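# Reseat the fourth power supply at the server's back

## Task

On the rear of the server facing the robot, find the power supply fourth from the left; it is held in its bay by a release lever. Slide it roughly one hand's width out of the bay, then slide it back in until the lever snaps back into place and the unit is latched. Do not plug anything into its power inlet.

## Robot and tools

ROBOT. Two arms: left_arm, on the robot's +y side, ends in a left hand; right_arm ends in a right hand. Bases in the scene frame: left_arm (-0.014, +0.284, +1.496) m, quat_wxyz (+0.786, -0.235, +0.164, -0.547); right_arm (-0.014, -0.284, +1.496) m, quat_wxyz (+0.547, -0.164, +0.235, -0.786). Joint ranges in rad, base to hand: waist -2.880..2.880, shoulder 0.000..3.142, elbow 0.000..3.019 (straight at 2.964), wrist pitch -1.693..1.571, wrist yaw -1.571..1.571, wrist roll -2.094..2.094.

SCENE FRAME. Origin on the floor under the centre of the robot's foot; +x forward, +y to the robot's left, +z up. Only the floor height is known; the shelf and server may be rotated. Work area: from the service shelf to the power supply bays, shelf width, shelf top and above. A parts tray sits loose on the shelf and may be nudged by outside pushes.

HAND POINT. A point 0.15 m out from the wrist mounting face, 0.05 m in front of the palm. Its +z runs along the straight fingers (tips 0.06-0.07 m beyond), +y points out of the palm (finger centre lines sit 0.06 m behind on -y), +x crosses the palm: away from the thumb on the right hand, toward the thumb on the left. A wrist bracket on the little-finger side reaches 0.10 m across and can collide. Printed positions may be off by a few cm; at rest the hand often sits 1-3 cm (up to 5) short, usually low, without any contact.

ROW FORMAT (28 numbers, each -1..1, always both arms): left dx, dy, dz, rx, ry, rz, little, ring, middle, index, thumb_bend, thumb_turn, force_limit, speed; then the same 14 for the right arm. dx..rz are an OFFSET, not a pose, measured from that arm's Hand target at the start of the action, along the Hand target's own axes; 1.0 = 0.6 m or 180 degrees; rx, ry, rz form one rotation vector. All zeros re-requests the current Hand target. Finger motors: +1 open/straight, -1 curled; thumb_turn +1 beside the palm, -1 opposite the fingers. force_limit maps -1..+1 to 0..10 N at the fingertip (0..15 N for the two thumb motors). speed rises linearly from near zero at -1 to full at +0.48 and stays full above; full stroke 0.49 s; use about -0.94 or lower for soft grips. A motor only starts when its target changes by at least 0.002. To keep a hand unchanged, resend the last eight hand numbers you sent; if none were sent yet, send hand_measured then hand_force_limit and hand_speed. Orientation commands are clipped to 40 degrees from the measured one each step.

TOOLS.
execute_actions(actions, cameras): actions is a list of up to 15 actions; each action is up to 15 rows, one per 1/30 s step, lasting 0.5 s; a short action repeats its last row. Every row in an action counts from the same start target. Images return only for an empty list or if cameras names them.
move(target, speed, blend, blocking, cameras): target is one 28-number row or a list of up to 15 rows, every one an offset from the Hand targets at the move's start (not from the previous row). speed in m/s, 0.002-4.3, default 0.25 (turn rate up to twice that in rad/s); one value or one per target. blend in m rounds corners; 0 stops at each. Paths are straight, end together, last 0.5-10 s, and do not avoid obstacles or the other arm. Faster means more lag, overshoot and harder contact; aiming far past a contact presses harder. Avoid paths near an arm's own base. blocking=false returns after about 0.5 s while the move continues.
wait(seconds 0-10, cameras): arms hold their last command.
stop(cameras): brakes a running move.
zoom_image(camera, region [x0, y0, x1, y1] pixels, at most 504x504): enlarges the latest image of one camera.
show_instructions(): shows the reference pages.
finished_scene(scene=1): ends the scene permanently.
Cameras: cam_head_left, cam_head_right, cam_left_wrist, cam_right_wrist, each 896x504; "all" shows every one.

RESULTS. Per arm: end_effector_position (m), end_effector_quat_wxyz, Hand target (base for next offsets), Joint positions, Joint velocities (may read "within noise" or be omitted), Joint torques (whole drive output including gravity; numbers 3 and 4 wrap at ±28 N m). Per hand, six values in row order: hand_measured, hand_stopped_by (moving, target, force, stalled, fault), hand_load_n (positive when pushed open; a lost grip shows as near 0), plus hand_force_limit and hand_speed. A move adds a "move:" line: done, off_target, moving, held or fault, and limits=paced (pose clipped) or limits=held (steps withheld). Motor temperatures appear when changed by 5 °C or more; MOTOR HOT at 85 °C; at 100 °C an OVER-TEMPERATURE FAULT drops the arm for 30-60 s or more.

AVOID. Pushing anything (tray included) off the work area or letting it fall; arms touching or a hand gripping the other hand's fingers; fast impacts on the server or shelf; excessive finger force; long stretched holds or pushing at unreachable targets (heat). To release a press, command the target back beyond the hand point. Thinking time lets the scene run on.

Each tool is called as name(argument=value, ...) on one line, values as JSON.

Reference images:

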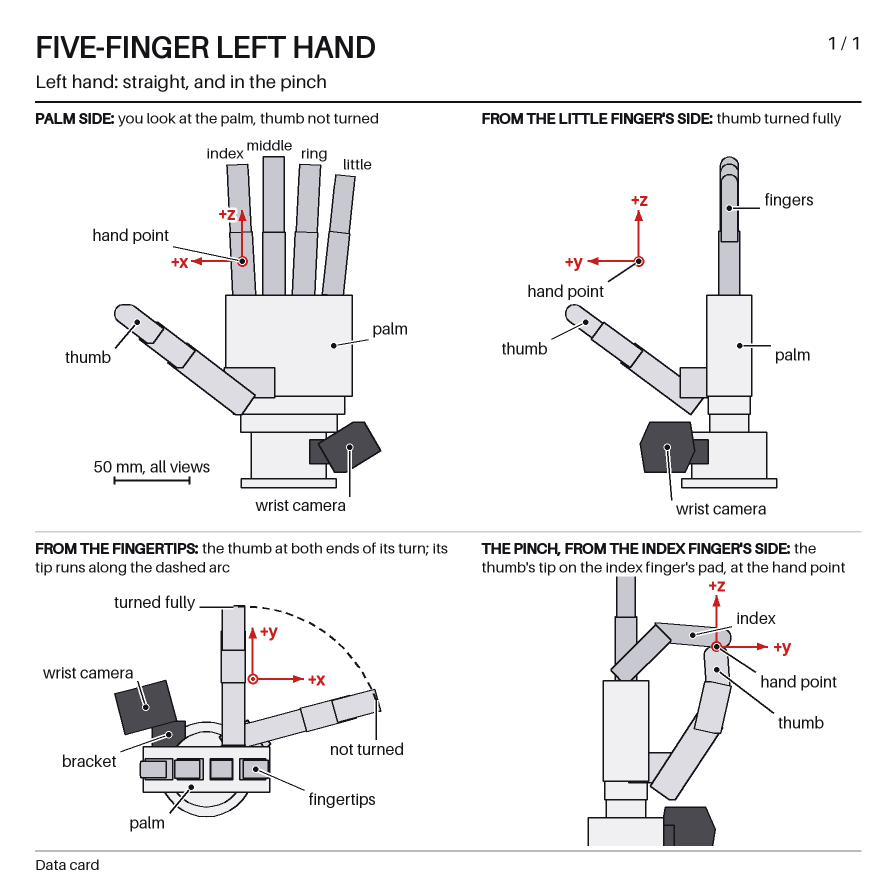

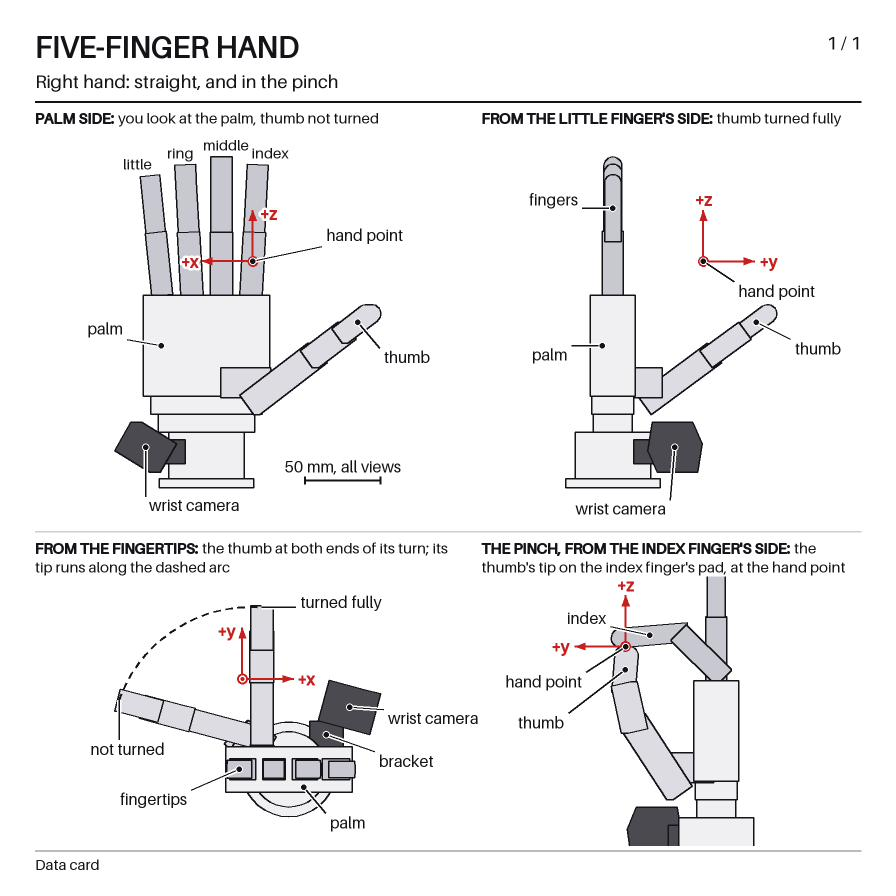

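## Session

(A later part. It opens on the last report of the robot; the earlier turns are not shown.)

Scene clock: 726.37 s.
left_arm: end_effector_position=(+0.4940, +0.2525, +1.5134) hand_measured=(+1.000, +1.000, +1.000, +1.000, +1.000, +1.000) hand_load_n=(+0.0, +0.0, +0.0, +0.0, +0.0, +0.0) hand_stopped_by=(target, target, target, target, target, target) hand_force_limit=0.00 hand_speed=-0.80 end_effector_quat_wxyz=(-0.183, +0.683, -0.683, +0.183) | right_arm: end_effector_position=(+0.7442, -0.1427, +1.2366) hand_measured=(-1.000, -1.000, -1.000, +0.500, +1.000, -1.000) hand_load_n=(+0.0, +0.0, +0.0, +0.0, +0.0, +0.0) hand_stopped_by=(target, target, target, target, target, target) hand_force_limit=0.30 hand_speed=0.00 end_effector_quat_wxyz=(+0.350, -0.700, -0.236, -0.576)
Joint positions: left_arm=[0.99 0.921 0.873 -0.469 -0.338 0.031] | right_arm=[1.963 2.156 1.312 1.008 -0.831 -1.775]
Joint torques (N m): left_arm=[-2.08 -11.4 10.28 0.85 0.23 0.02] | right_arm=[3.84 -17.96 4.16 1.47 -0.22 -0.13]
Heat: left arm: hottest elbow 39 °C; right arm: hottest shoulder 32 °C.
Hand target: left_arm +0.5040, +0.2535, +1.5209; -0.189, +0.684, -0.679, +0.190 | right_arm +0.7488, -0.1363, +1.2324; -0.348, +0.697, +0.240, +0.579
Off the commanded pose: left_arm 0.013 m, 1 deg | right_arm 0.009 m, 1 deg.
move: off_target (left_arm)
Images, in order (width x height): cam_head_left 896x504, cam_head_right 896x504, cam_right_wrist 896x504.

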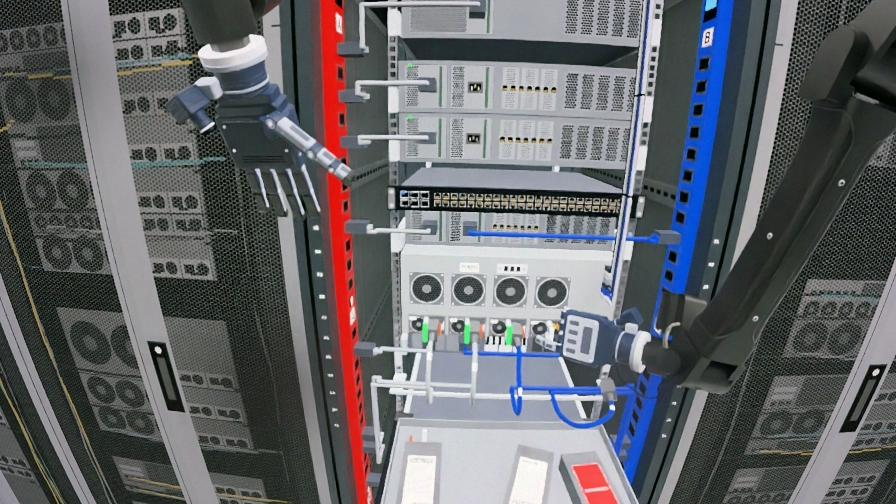

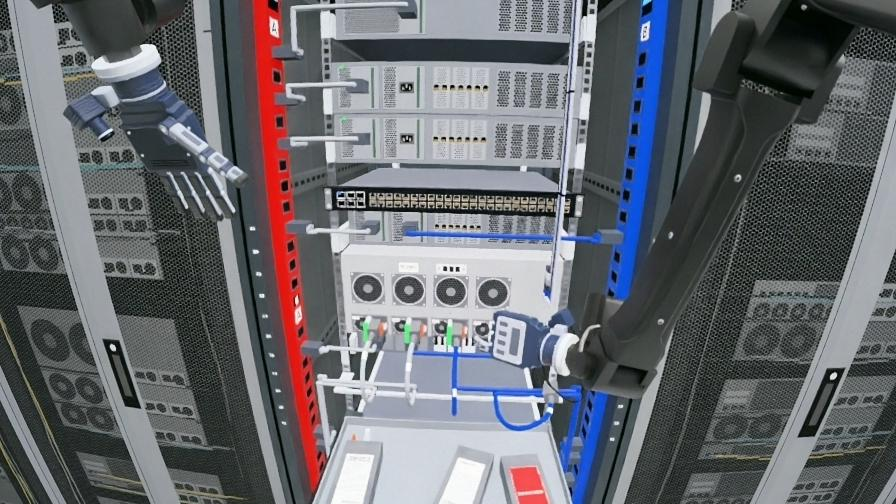

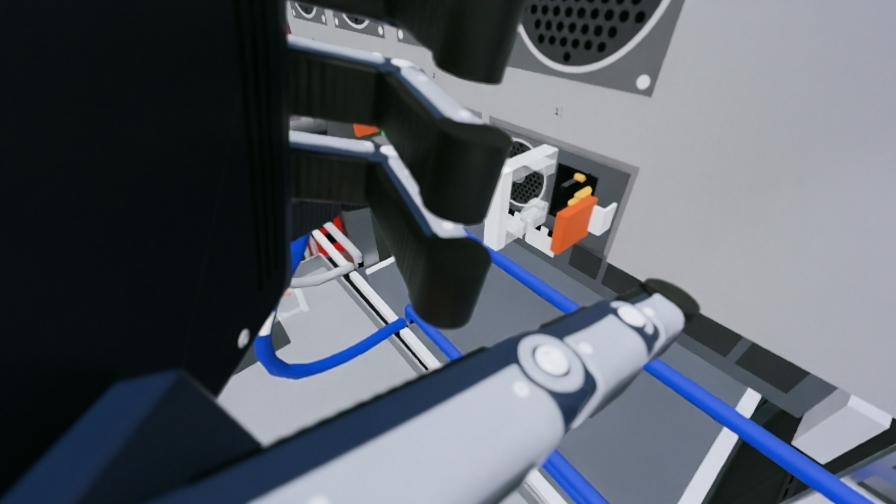

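move(target=[0,0,0,0,0,0,1,1,1,1,1,1,0,-0.8,0.0183,-0.0044,0.0045,0,0,0,-1,-1,0.5,0.5,1,-1,0.3,0], speed=0.1, cameras=["cam_right_wrist","cam_head_left","cam_head_right"])

zoom_image(camera="cam_head_left", region=[500, 300, 620, 380])

zoom_image(camera="cam_head_right", region=[440, 300, 560, 380])

Scene clock: 740.30 s.
left_arm: end_effector_position=(+0.4940, +0.2525, +1.5134) hand_measured=(+1.000, +1.000, +1.000, +1.000, +1.000, +1.000) hand_load_n=(+0.0, +0.0, +0.0, +0.0, +0.0, +0.0) hand_stopped_by=(target, target, target, target, target, target) hand_force_limit=0.00 hand_speed=-0.80 end_effector_quat_wxyz=(-0.183, +0.683, -0.683, +0.183) | right_arm: end_effector_position=(+0.7436, -0.1409, +1.2345) hand_measured=(-1.000, -1.000, +0.500, +0.500, +1.000, -1.000) hand_load_n=(+0.0, +0.0, +0.0, +0.0, +0.0, +0.5) hand_stopped_by=(target, target, target, target, target, target) hand_force_limit=0.30 hand_speed=0.00 end_effector_quat_wxyz=(+0.350, -0.703, -0.234, -0.573)
Joint positions: left_arm=[0.99 0.921 0.873 -0.469 -0.338 0.031] | right_arm=[1.967 2.156 1.312 0.997 -0.823 -1.777]
Joint torques (N m): left_arm=[-2.14 -11.58 10.39 0.87 0.21 0.03] | right_arm=[4.42 -19.72 3.29 1.37 -0.24 -0.11]
Heat: left arm: hottest elbow 39 °C; right arm: hottest shoulder 32 °C.
Hand target: left_arm +0.5040, +0.2535, +1.5209; -0.189, +0.684, -0.679, +0.190 | right_arm +0.7510, -0.1331, +1.2435; -0.348, +0.697, +0.240, +0.579
Off the commanded pose: left_arm 0.013 m, 1 deg | right_arm 0.014 m, 1 deg.
move: off_target (left_arm, right_arm)
Images, in order (width x height): cam_head_left 896x504, cam_head_right 896x504, cam_right_wrist 896x504.

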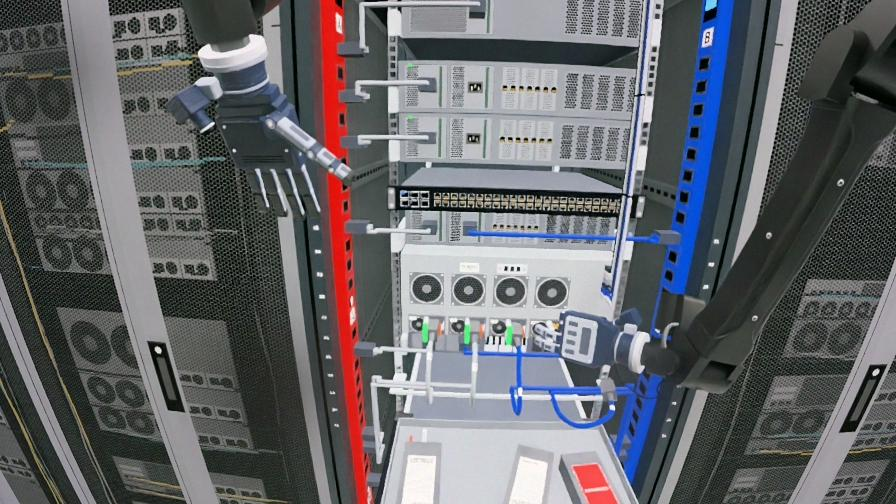

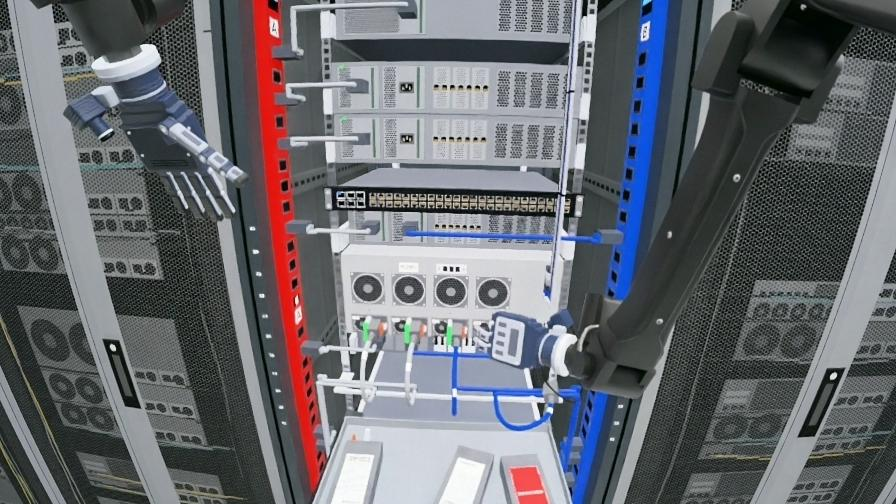

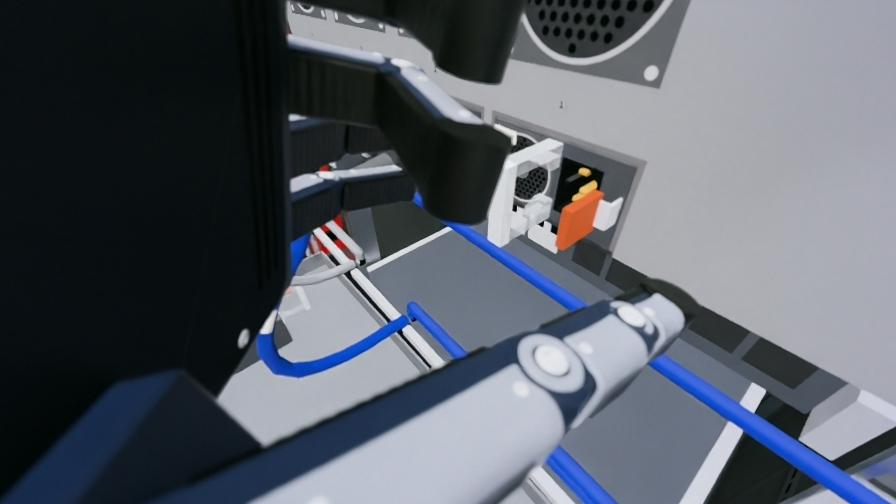

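Scaled by 4.200 from the camera's 896x504 image, which has a finer 1280x720 frame.

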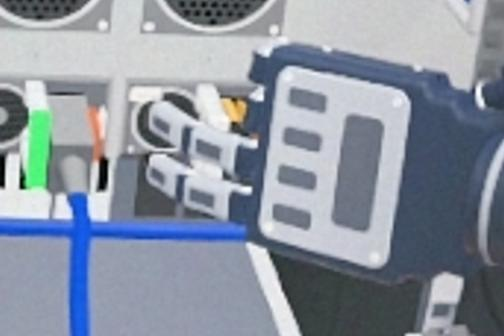

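Scaled by 4.200 from the camera's 896x504 image, which has a finer 1280x720 frame.

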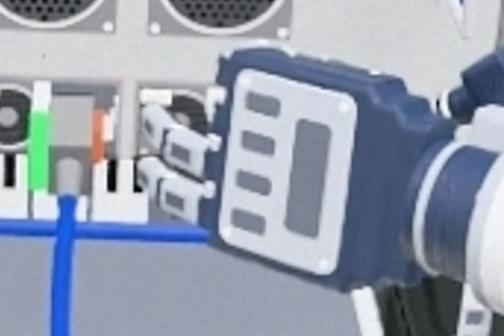

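move(target=[0,0,0,0,0,0,1,1,1,1,1,1,0,-0.8,0.0295,-0.003,-0.0065,0,0,0,1,1,0.5,0.5,1,-1,0.3,0], speed=0.1, cameras=["cam_right_wrist","cam_head_left"])

zoom_image(camera="cam_head_left", region=[500, 300, 620, 380])

zoom_image(camera="cam_right_wrist", region=[360, 80, 720, 340])

Scene clock: 746.60 s.
left_arm: end_effector_position=(+0.4940, +0.2525, +1.5134) hand_measured=(+1.000, +1.000, +1.000, +1.000, +1.000, +1.000) hand_load_n=(+0.0, +0.0, +0.0, +0.0, +0.0, +0.0) hand_stopped_by=(target, target, target, target, target, target) hand_force_limit=0.00 hand_speed=-0.80 end_effector_quat_wxyz=(-0.183, +0.683, -0.683, +0.183) | right_arm: end_effector_position=(+0.7477, -0.1434, +1.2467) hand_measured=(+1.000, +1.000, +0.500, +0.500, +1.000, -1.000) hand_load_n=(+0.0, -0.5, +0.0, +0.0, +0.0, +0.5) hand_stopped_by=(target, target, target, target, target, target) hand_force_limit=0.30 hand_speed=0.00 end_effector_quat_wxyz=(+0.348, -0.703, -0.234, -0.575)
Joint positions: left_arm=[0.99 0.921 0.873 -0.469 -0.338 0.031] | right_arm=[1.968 2.128 1.301 0.983 -0.82 -1.778]
Joint torques (N m): left_arm=[-1.96 -11.99 10.39 0.79 0.2 -0.01] | right_arm=[4.07 -21.48 1.91 1.44 -0.27 -0.11]
Heat: left arm: hottest elbow 39 °C; right arm: hottest shoulder 32 °C.
Hand target: left_arm +0.5040, +0.2535, +1.5209; -0.189, +0.684, -0.679, +0.190 | right_arm +0.7509, -0.1365, +1.2614; -0.348, +0.697, +0.240, +0.579
Off the commanded pose: left_arm 0.013 m, 1 deg | right_arm 0.017 m, 1 deg.
move: off_target (left_arm, right_arm)
Images, in order (width x height): cam_head_left 896x504, cam_right_wrist 896x504.

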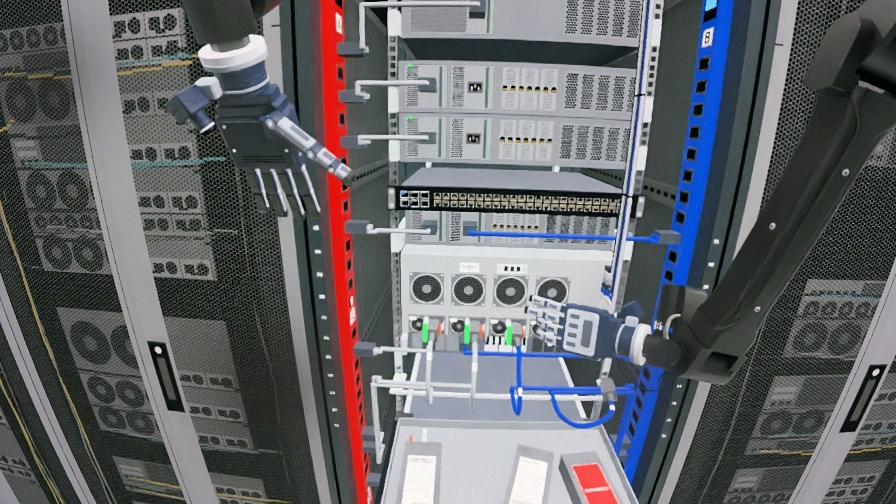

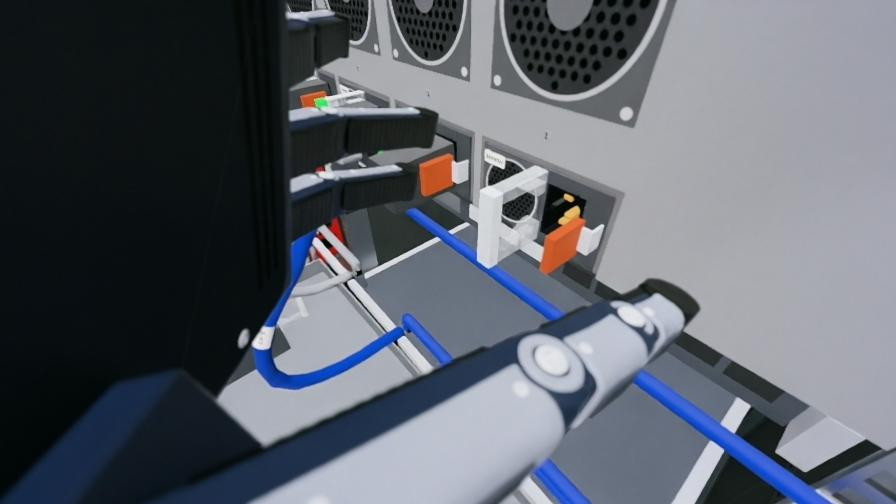

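Scaled by 4.200 from the camera's 896x504 image, which has a finer 1280x720 frame.

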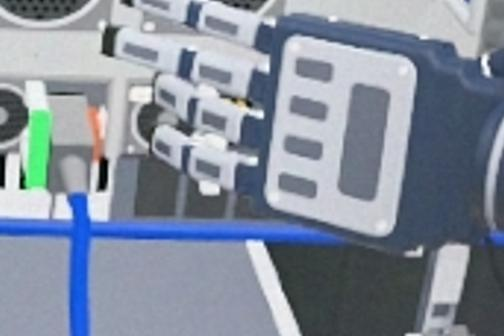

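Scaled by 1.400 from the camera's 896x504 image, which has a finer 1280x720 frame.

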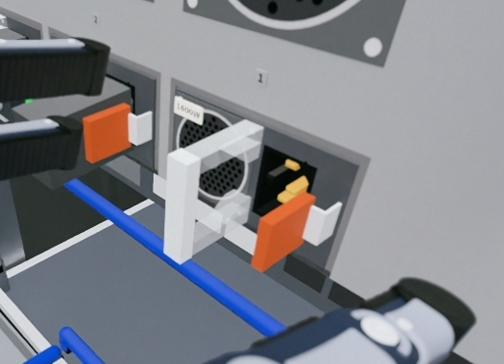

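move(target=[0,0,0,0,0,0,1,1,1,1,1,1,0,-0.8,0.0068,0.0311,0.04,0,0,0,1,1,0.2,0.2,0.9,-1,0.3,0], speed=0.08, cameras=["cam_right_wrist","cam_head_left"])

zoom_image(camera="cam_head_left", region=[500, 300, 620, 380])

zoom_image(camera="cam_right_wrist", region=[360, 80, 720, 340])

Scene clock: 754.93 s.
left_arm: end_effector_position=(+0.4940, +0.2525, +1.5134) hand_measured=(+1.000, +1.000, +1.000, +1.000, +1.000, +1.000) hand_load_n=(+0.0, +0.0, +0.0, +0.0, +0.0, +0.0) hand_stopped_by=(target, target, target, target, target, target) hand_force_limit=0.00 hand_speed=-0.80 end_effector_quat_wxyz=(-0.183, +0.683, -0.683, +0.183) | right_arm: end_effector_position=(+0.7691, -0.1381, +1.2508) hand_measured=(+1.000, +1.000, +0.200, +0.200, +0.900, -1.000) hand_load_n=(+0.0, +0.0, +0.0, +0.0, +0.0, +0.5) hand_stopped_by=(target, target, target, target, target, target) hand_force_limit=0.30 hand_speed=0.00 end_effector_quat_wxyz=(+0.351, -0.705, -0.233, -0.570)
Joint positions: left_arm=[0.99 0.921 0.873 -0.469 -0.338 0.031] | right_arm=[1.978 2.128 1.362 0.91 -0.812 -1.78]
Joint torques (N m): left_arm=[-2.14 -12.04 10.3 0.68 0.25 0] | right_arm=[4.01 -19.84 5.03 1.25 -0.26 -0.1]
Heat: left arm: hottest elbow 39 °C; right arm: hottest shoulder 33 °C.
Hand target: left_arm +0.5040, +0.2535, +1.5209; -0.189, +0.684, -0.679, +0.190 | right_arm +0.7810, -0.1303, +1.2595; -0.348, +0.697, +0.240, +0.579
Off the commanded pose: left_arm 0.013 m, 1 deg | right_arm 0.017 m, 2 deg.
move: off_target (left_arm, right_arm)
Images, in order (width x height): cam_head_left 896x504, cam_right_wrist 896x504.

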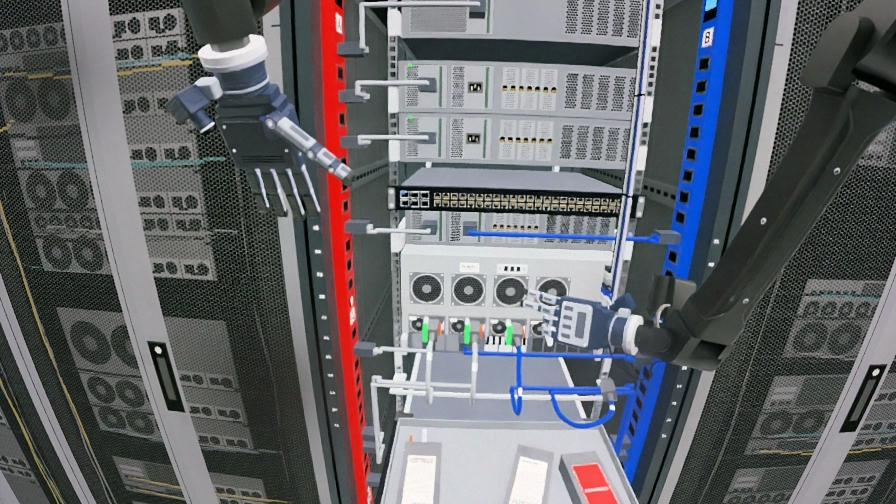

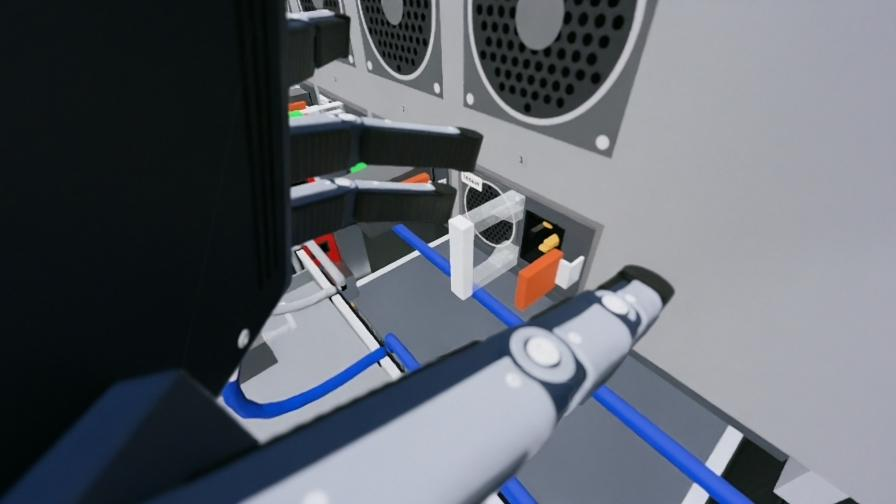

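Scaled by 4.200 from the camera's 896x504 image, which has a finer 1280x720 frame.

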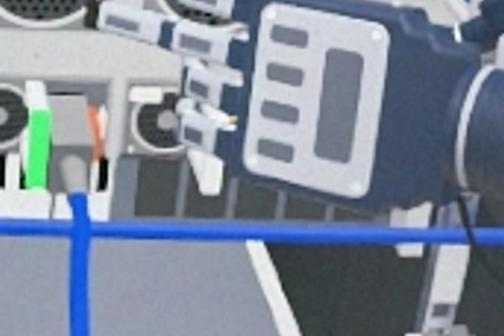

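Scaled by 1.400 from the camera's 896x504 image, which has a finer 1280x720 frame.

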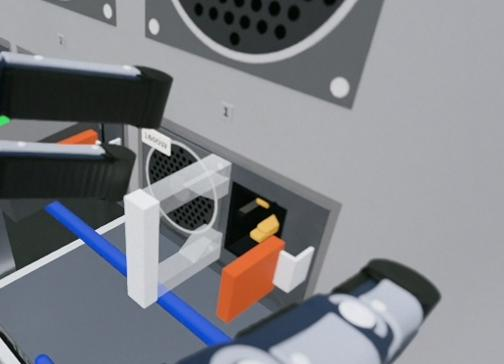

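execute_actions(actions=[], cameras=["cam_head_left","cam_head_right","cam_right_wrist"])

zoom_image(camera="cam_head_left", region=[500, 300, 620, 380])

zoom_image(camera="cam_right_wrist", region=[360, 80, 720, 340])

Scene clock: 769.23 s.
left_arm: end_effector_position=(+0.4940, +0.2525, +1.5134) hand_measured=(+1.000, +1.000, +1.000, +1.000, +1.000, +1.000) hand_load_n=(+0.0, +0.0, +0.0, +0.0, +0.0, +0.0) hand_stopped_by=(target, target, target, target, target, target) hand_force_limit=0.00 hand_speed=-0.80 end_effector_quat_wxyz=(-0.183, +0.683, -0.683, +0.183) | right_arm: end_effector_position=(+0.7691, -0.1381, +1.2508) hand_measured=(+1.000, +1.000, +0.200, +0.200, +0.900, -1.000) hand_load_n=(+0.0, +0.0, +0.0, +0.0, +0.0, +0.5) hand_stopped_by=(target, target, target, target, target, target) hand_force_limit=0.30 hand_speed=0.00 end_effector_quat_wxyz=(+0.351, -0.705, -0.233, -0.570)
Joint positions: left_arm=[0.99 0.921 0.873 -0.469 -0.338 0.031] | right_arm=[1.978 2.128 1.362 0.91 -0.812 -1.78]
Joint velocities: within noise
Joint torques (N m): left_arm=[-1.9 -12.45 10.32 0.77 0.24 0] | right_arm=[4.48 -20.07 4.97 1.25 -0.25 -0.11]
Motor temperatures (°C): left_arm=[20 29 39 20 22 22] | right_arm=[22 33 31 23 22 22]
Heat: left arm: hottest elbow 39 °C; right arm: hottest shoulder 33 °C.
Hand target: left_arm +0.5040, +0.2535, +1.5209; -0.189, +0.684, -0.679, +0.190 | right_arm +0.7810, -0.1303, +1.2595; -0.348, +0.697, +0.240, +0.579
Off the commanded pose: left_arm 0.013 m, 1 deg | right_arm 0.017 m, 2 deg.
Images, in order (width x height): cam_head_left 896x504, cam_head_right 896x504, cam_right_wrist 896x504.

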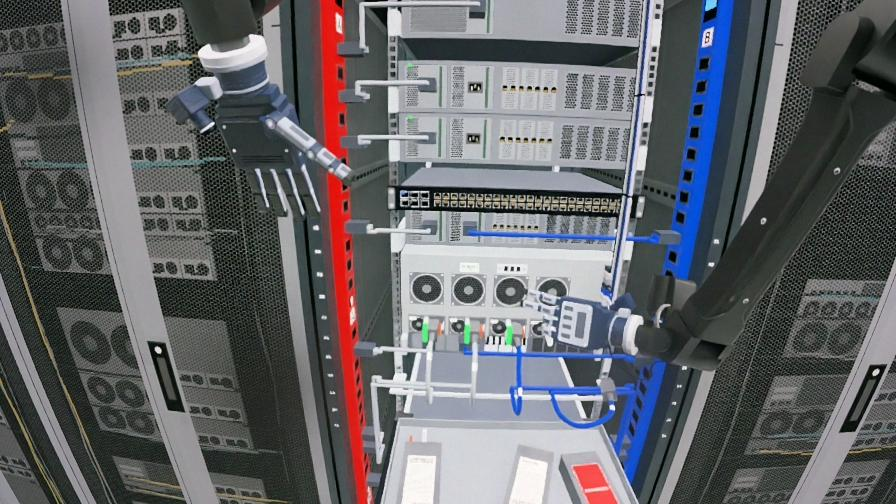

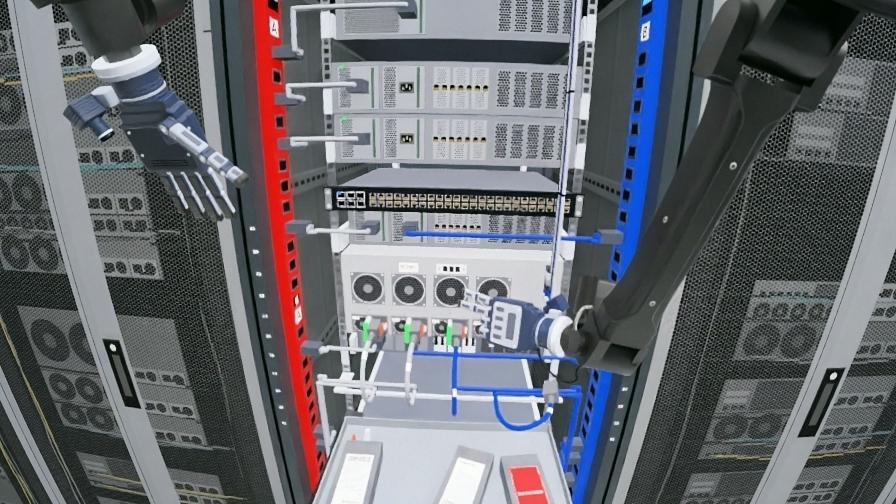

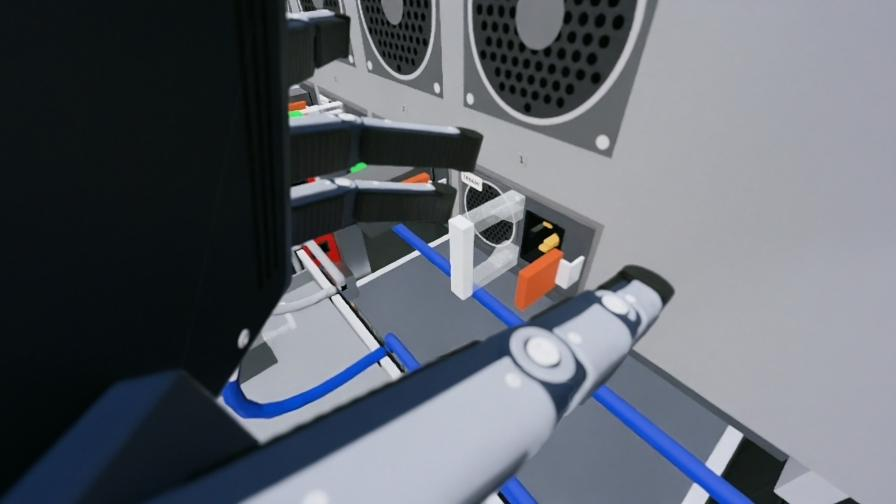

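Scaled by 4.200 from the camera's 896x504 image, which has a finer 1280x720 frame.

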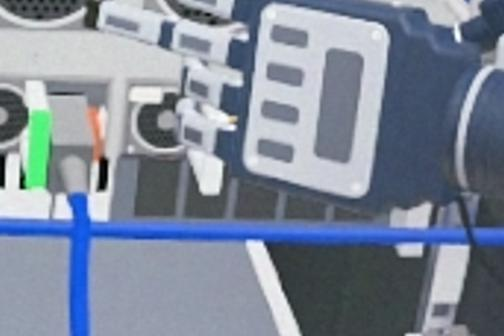

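Scaled by 1.400 from the camera's 896x504 image, which has a finer 1280x720 frame.

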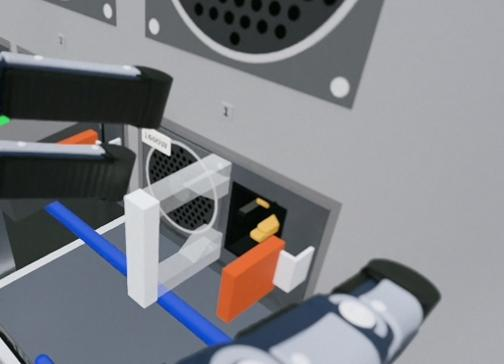

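zoom_image(camera="cam_head_right", region=[440, 285, 560, 365])

zoom_image(camera="cam_head_left", region=[520, 310, 580, 350])

Scaled by 4.200 from the camera's 896x504 image, which has a finer 1280x720 frame.

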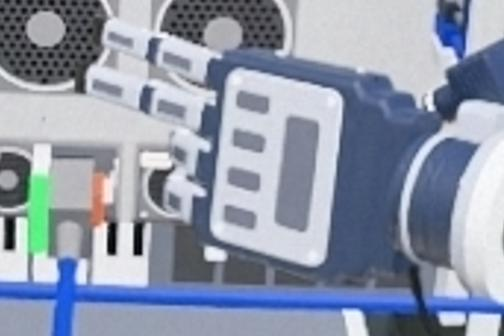

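Scaled by 8.400 from the camera's 896x504 image, which has a finer 1280x720 frame.

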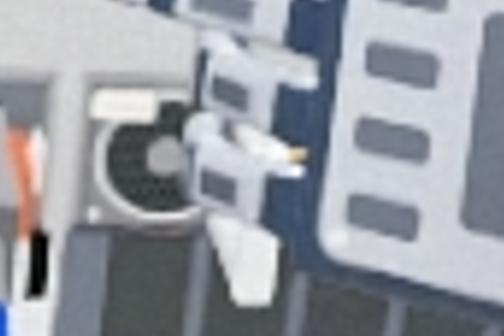

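move(target=[0,0,0,0,0,0,1,1,1,1,1,1,0,-0.8,-0.0336,-0.0038,0.0156,0,0,0,1,1,0.2,0.2,0.9,-1,0.3,0], speed=0.05, cameras=["cam_right_wrist","cam_head_left"])

zoom_image(camera="cam_right_wrist", region=[360, 80, 720, 340])

zoom_image(camera="cam_head_left", region=[520, 310, 580, 350])

Scene clock: 788.07 s.
left_arm: end_effector_position=(+0.4940, +0.2525, +1.5134) hand_measured=(+1.000, +1.000, +1.000, +1.000, +1.000, +1.000) hand_load_n=(+0.0, +0.0, +0.0, +0.0, +0.0, -0.5) hand_stopped_by=(target, target, target, target, target, target) hand_force_limit=0.00 hand_speed=-0.80 end_effector_quat_wxyz=(-0.183, +0.683, -0.683, +0.183) | right_arm: end_effector_position=(+0.7726, -0.1298, +1.2372) hand_measured=(+1.000, +1.000, +0.200, +0.200, +0.900, -1.000) hand_load_n=(+0.0, +0.0, +0.0, +0.0, +0.0, +0.0) hand_stopped_by=(target, target, target, target, target, target) hand_force_limit=0.30 hand_speed=0.00 end_effector_quat_wxyz=(+0.351, -0.705, -0.233, -0.570)
Joint positions: left_arm=[0.99 0.921 0.873 -0.469 -0.338 0.031] | right_arm=[1.986 2.168 1.401 0.91 -0.804 -1.781]
Joint torques (N m): left_arm=[-1.9 -11.69 10.39 0.79 0.23 0.04] | right_arm=[4.48 -18.67 5.12 1.88 -0.26 -0.12]
Heat: left arm: hottest elbow 39 °C; right arm: hottest shoulder 33 °C.
Hand target: left_arm +0.5040, +0.2535, +1.5209; -0.189, +0.684, -0.679, +0.190 | right_arm +0.7810, -0.1203, +1.2396; -0.348, +0.697, +0.240, +0.579
Off the commanded pose: left_arm 0.013 m, 1 deg | right_arm 0.013 m, 2 deg.
move: off_target (left_arm, right_arm)
Images, in order (width x height): cam_head_left 896x504, cam_right_wrist 896x504.

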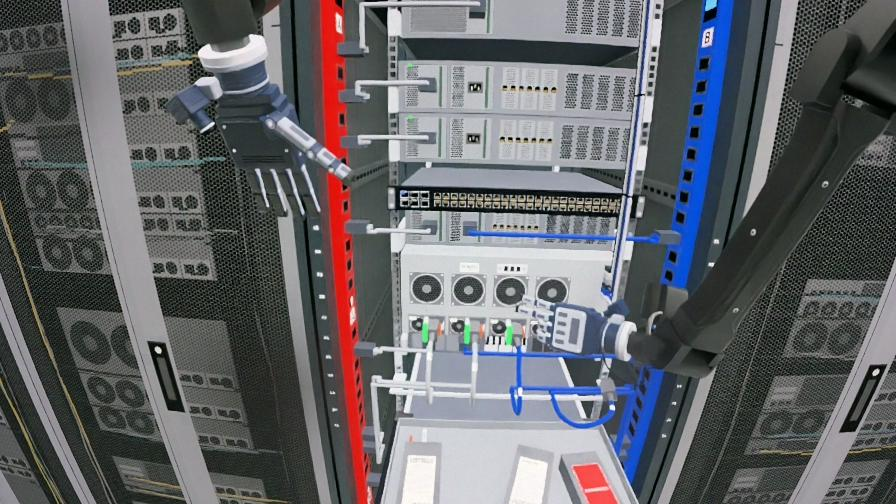

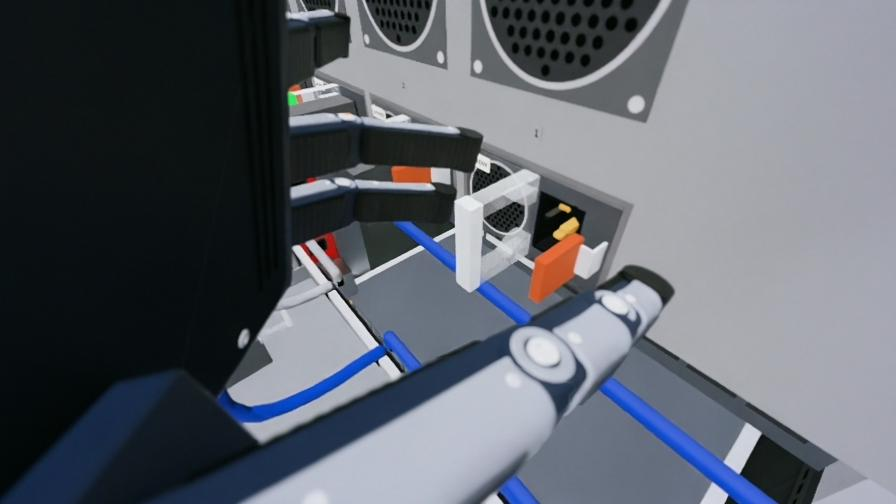

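Scaled by 1.400 from the camera's 896x504 image, which has a finer 1280x720 frame.

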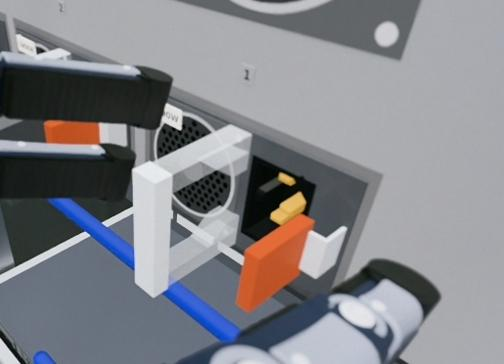

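Scaled by 8.400 from the camera's 896x504 image, which has a finer 1280x720 frame.

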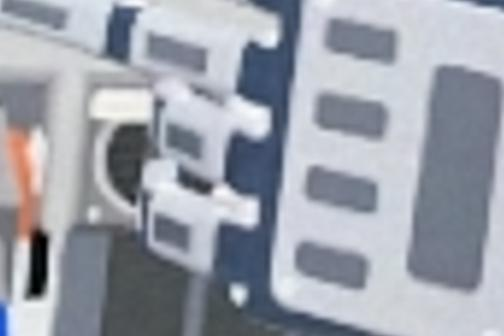

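move(target=[0,0,0,0,0,0,1,1,1,1,1,1,0,-0.8,-0.0044,0.0205,0.0169,0,0,0,1,1,0.2,0.2,0.9,-1,0.3,0], speed=0.04, cameras=["cam_right_wrist","cam_head_left"])

zoom_image(camera="cam_right_wrist", region=[360, 80, 720, 340])

zoom_image(camera="cam_head_left", region=[520, 310, 580, 350])

Scene clock: 817.47 s.
left_arm: end_effector_position=(+0.4940, +0.2525, +1.5134) hand_measured=(+1.000, +1.000, +1.000, +1.000, +1.000, +1.000) hand_load_n=(+0.0, +0.0, +0.0, +0.0, +0.0, +0.0) hand_stopped_by=(target, target, target, target, target, target) hand_force_limit=0.00 hand_speed=-0.80 end_effector_quat_wxyz=(-0.183, +0.683, -0.683, +0.183) | right_arm: end_effector_position=(+0.7834, -0.1281, +1.2310) hand_measured=(+1.000, +1.000, +0.200, +0.200, +0.900, -1.000) hand_load_n=(+0.0, +0.0, -0.5, +0.0, +0.0, +0.0) hand_stopped_by=(target, target, target, target, target, target) hand_force_limit=0.30 hand_speed=0.00 end_effector_quat_wxyz=(+0.351, -0.704, -0.234, -0.571)
Joint positions: left_arm=[0.99 0.921 0.873 -0.469 -0.338 0.031] | right_arm=[1.986 2.193 1.449 0.888 -0.806 -1.782]
Joint torques (N m): left_arm=[-2.26 -11.87 10.35 0.96 0.23 -0.01] | right_arm=[4.72 -18.84 5.97 1.4 -0.29 -0.13]
Heat: left arm: hottest elbow 39 °C; right arm: hottest elbow 32 °C.
Hand target: left_arm +0.5040, +0.2535, +1.5209; -0.189, +0.684, -0.679, +0.190 | right_arm +0.7959, -0.1203, +1.2335; -0.348, +0.697, +0.240, +0.579
Off the commanded pose: left_arm 0.013 m, 1 deg | right_arm 0.015 m, 2 deg.
move: off_target (left_arm, right_arm)
Images, in order (width x height): cam_head_left 896x504, cam_right_wrist 896x504.

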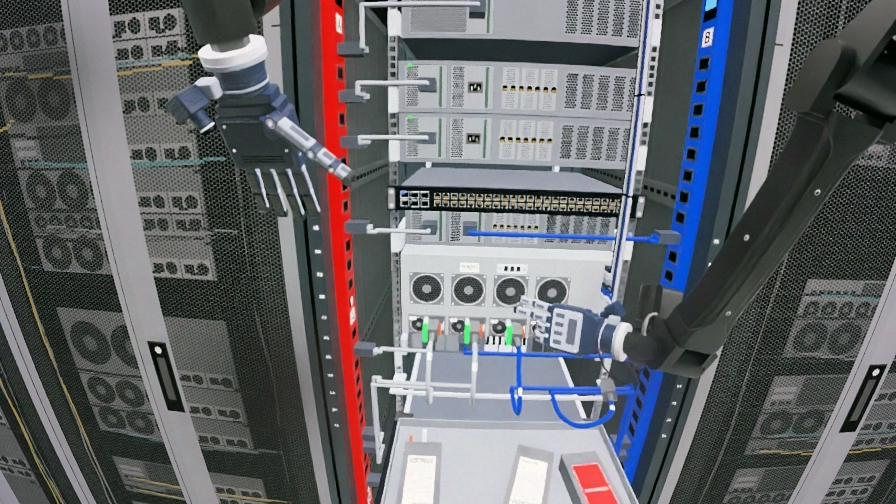

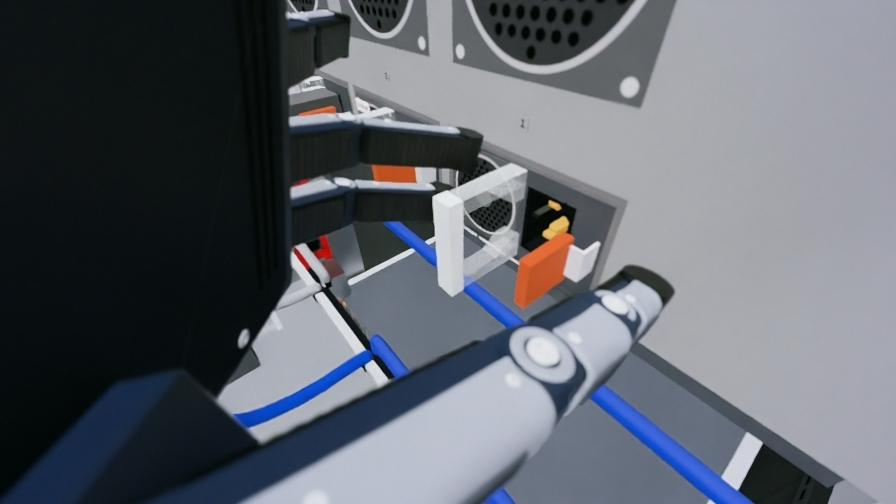

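Scaled by 1.400 from the camera's 896x504 image, which has a finer 1280x720 frame.

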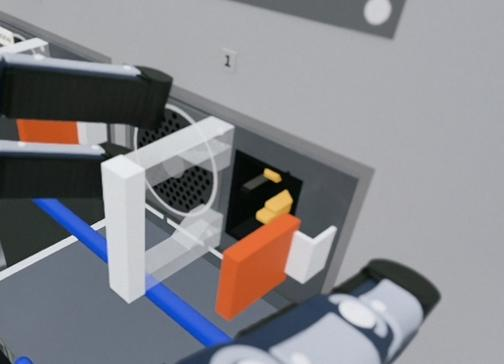

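Scaled by 8.400 from the camera's 896x504 image, which has a finer 1280x720 frame.

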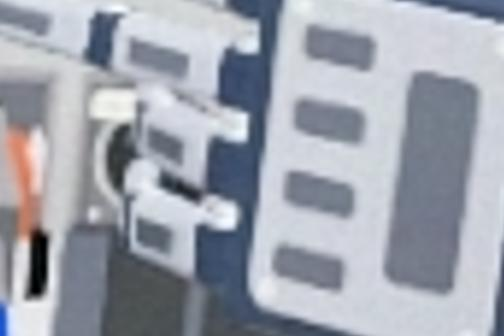

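move(target=[0,0,0,0,0,0,1,1,1,1,1,1,0,-0.8,0.0038,0.0234,-0.0127,0,0,0,1,1,0.2,0,0.9,-1,-0.2,-0.5], speed=0.04, cameras=["cam_right_wrist","cam_head_left"])

zoom_image(camera="cam_right_wrist", region=[360, 80, 720, 340])

zoom_image(camera="cam_head_left", region=[520, 310, 580, 350])

Scene clock: 839.23 s.
left_arm: end_effector_position=(+0.4940, +0.2525, +1.5134) hand_measured=(+1.000, +1.000, +1.000, +1.000, +1.000, +1.000) hand_load_n=(+0.0, +0.0, +0.0, +0.0, +0.0, +0.0) hand_stopped_by=(target, target, target, target, target, target) hand_force_limit=0.00 hand_speed=-0.80 end_effector_quat_wxyz=(-0.183, +0.683, -0.683, +0.183) | right_arm: end_effector_position=(+0.7840, -0.1258, +1.2312) hand_measured=(+1.000, +1.000, +0.200, +0.000, +0.900, -1.000) hand_load_n=(+0.0, +0.0, -1.0, +0.0, +0.0, +0.5) hand_stopped_by=(target, target, target, target, target, target) hand_force_limit=-0.20 hand_speed=-0.50 end_effector_quat_wxyz=(+0.359, -0.702, -0.237, -0.567)
Joint positions: left_arm=[0.99 0.921 0.873 -0.469 -0.338 0.031] | right_arm=[1.984 2.193 1.457 0.872 -0.824 -1.782]
Joint torques (N m): left_arm=[-2.02 -11.93 10.3 0.77 0.22 0] | right_arm=[2.73 -19.84 6.42 1.32 -0.42 -0.07]
Heat: left arm: hottest elbow 40 °C; right arm: hottest shoulder 32 °C.
Hand target: left_arm +0.5040, +0.2535, +1.5209; -0.189, +0.684, -0.679, +0.190 | right_arm +0.8019, -0.1352, +1.2336; -0.348, +0.697, +0.241, +0.579
Off the commanded pose: left_arm 0.013 m, 1 deg | right_arm 0.020 m, 2 deg.
move: off_target (left_arm, right_arm)
Images, in order (width x height): cam_head_left 896x504, cam_right_wrist 896x504.

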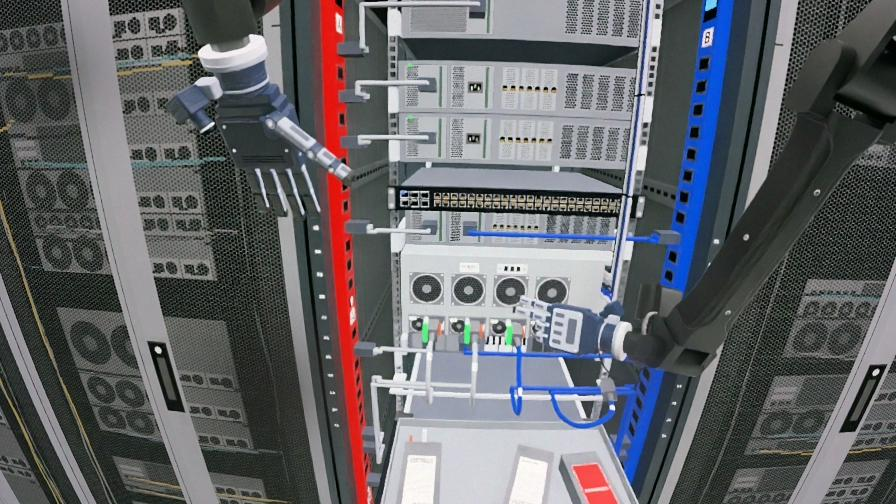

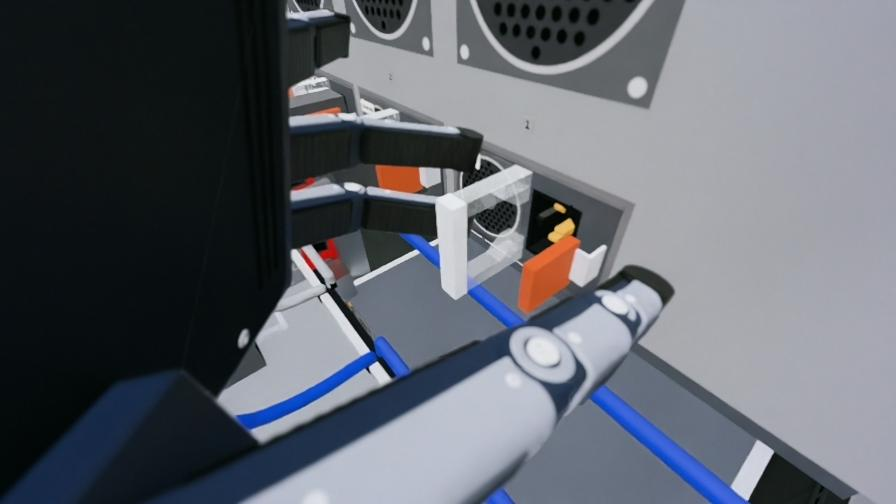

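Scaled by 1.400 from the camera's 896x504 image, which has a finer 1280x720 frame.

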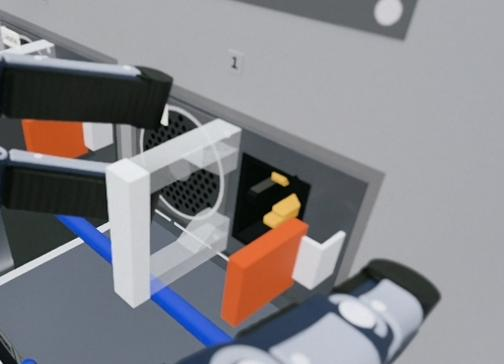

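Scaled by 8.400 from the camera's 896x504 image, which has a finer 1280x720 frame.

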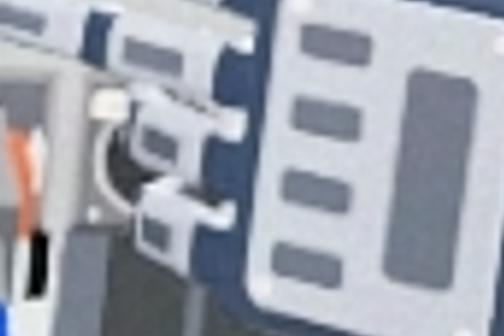

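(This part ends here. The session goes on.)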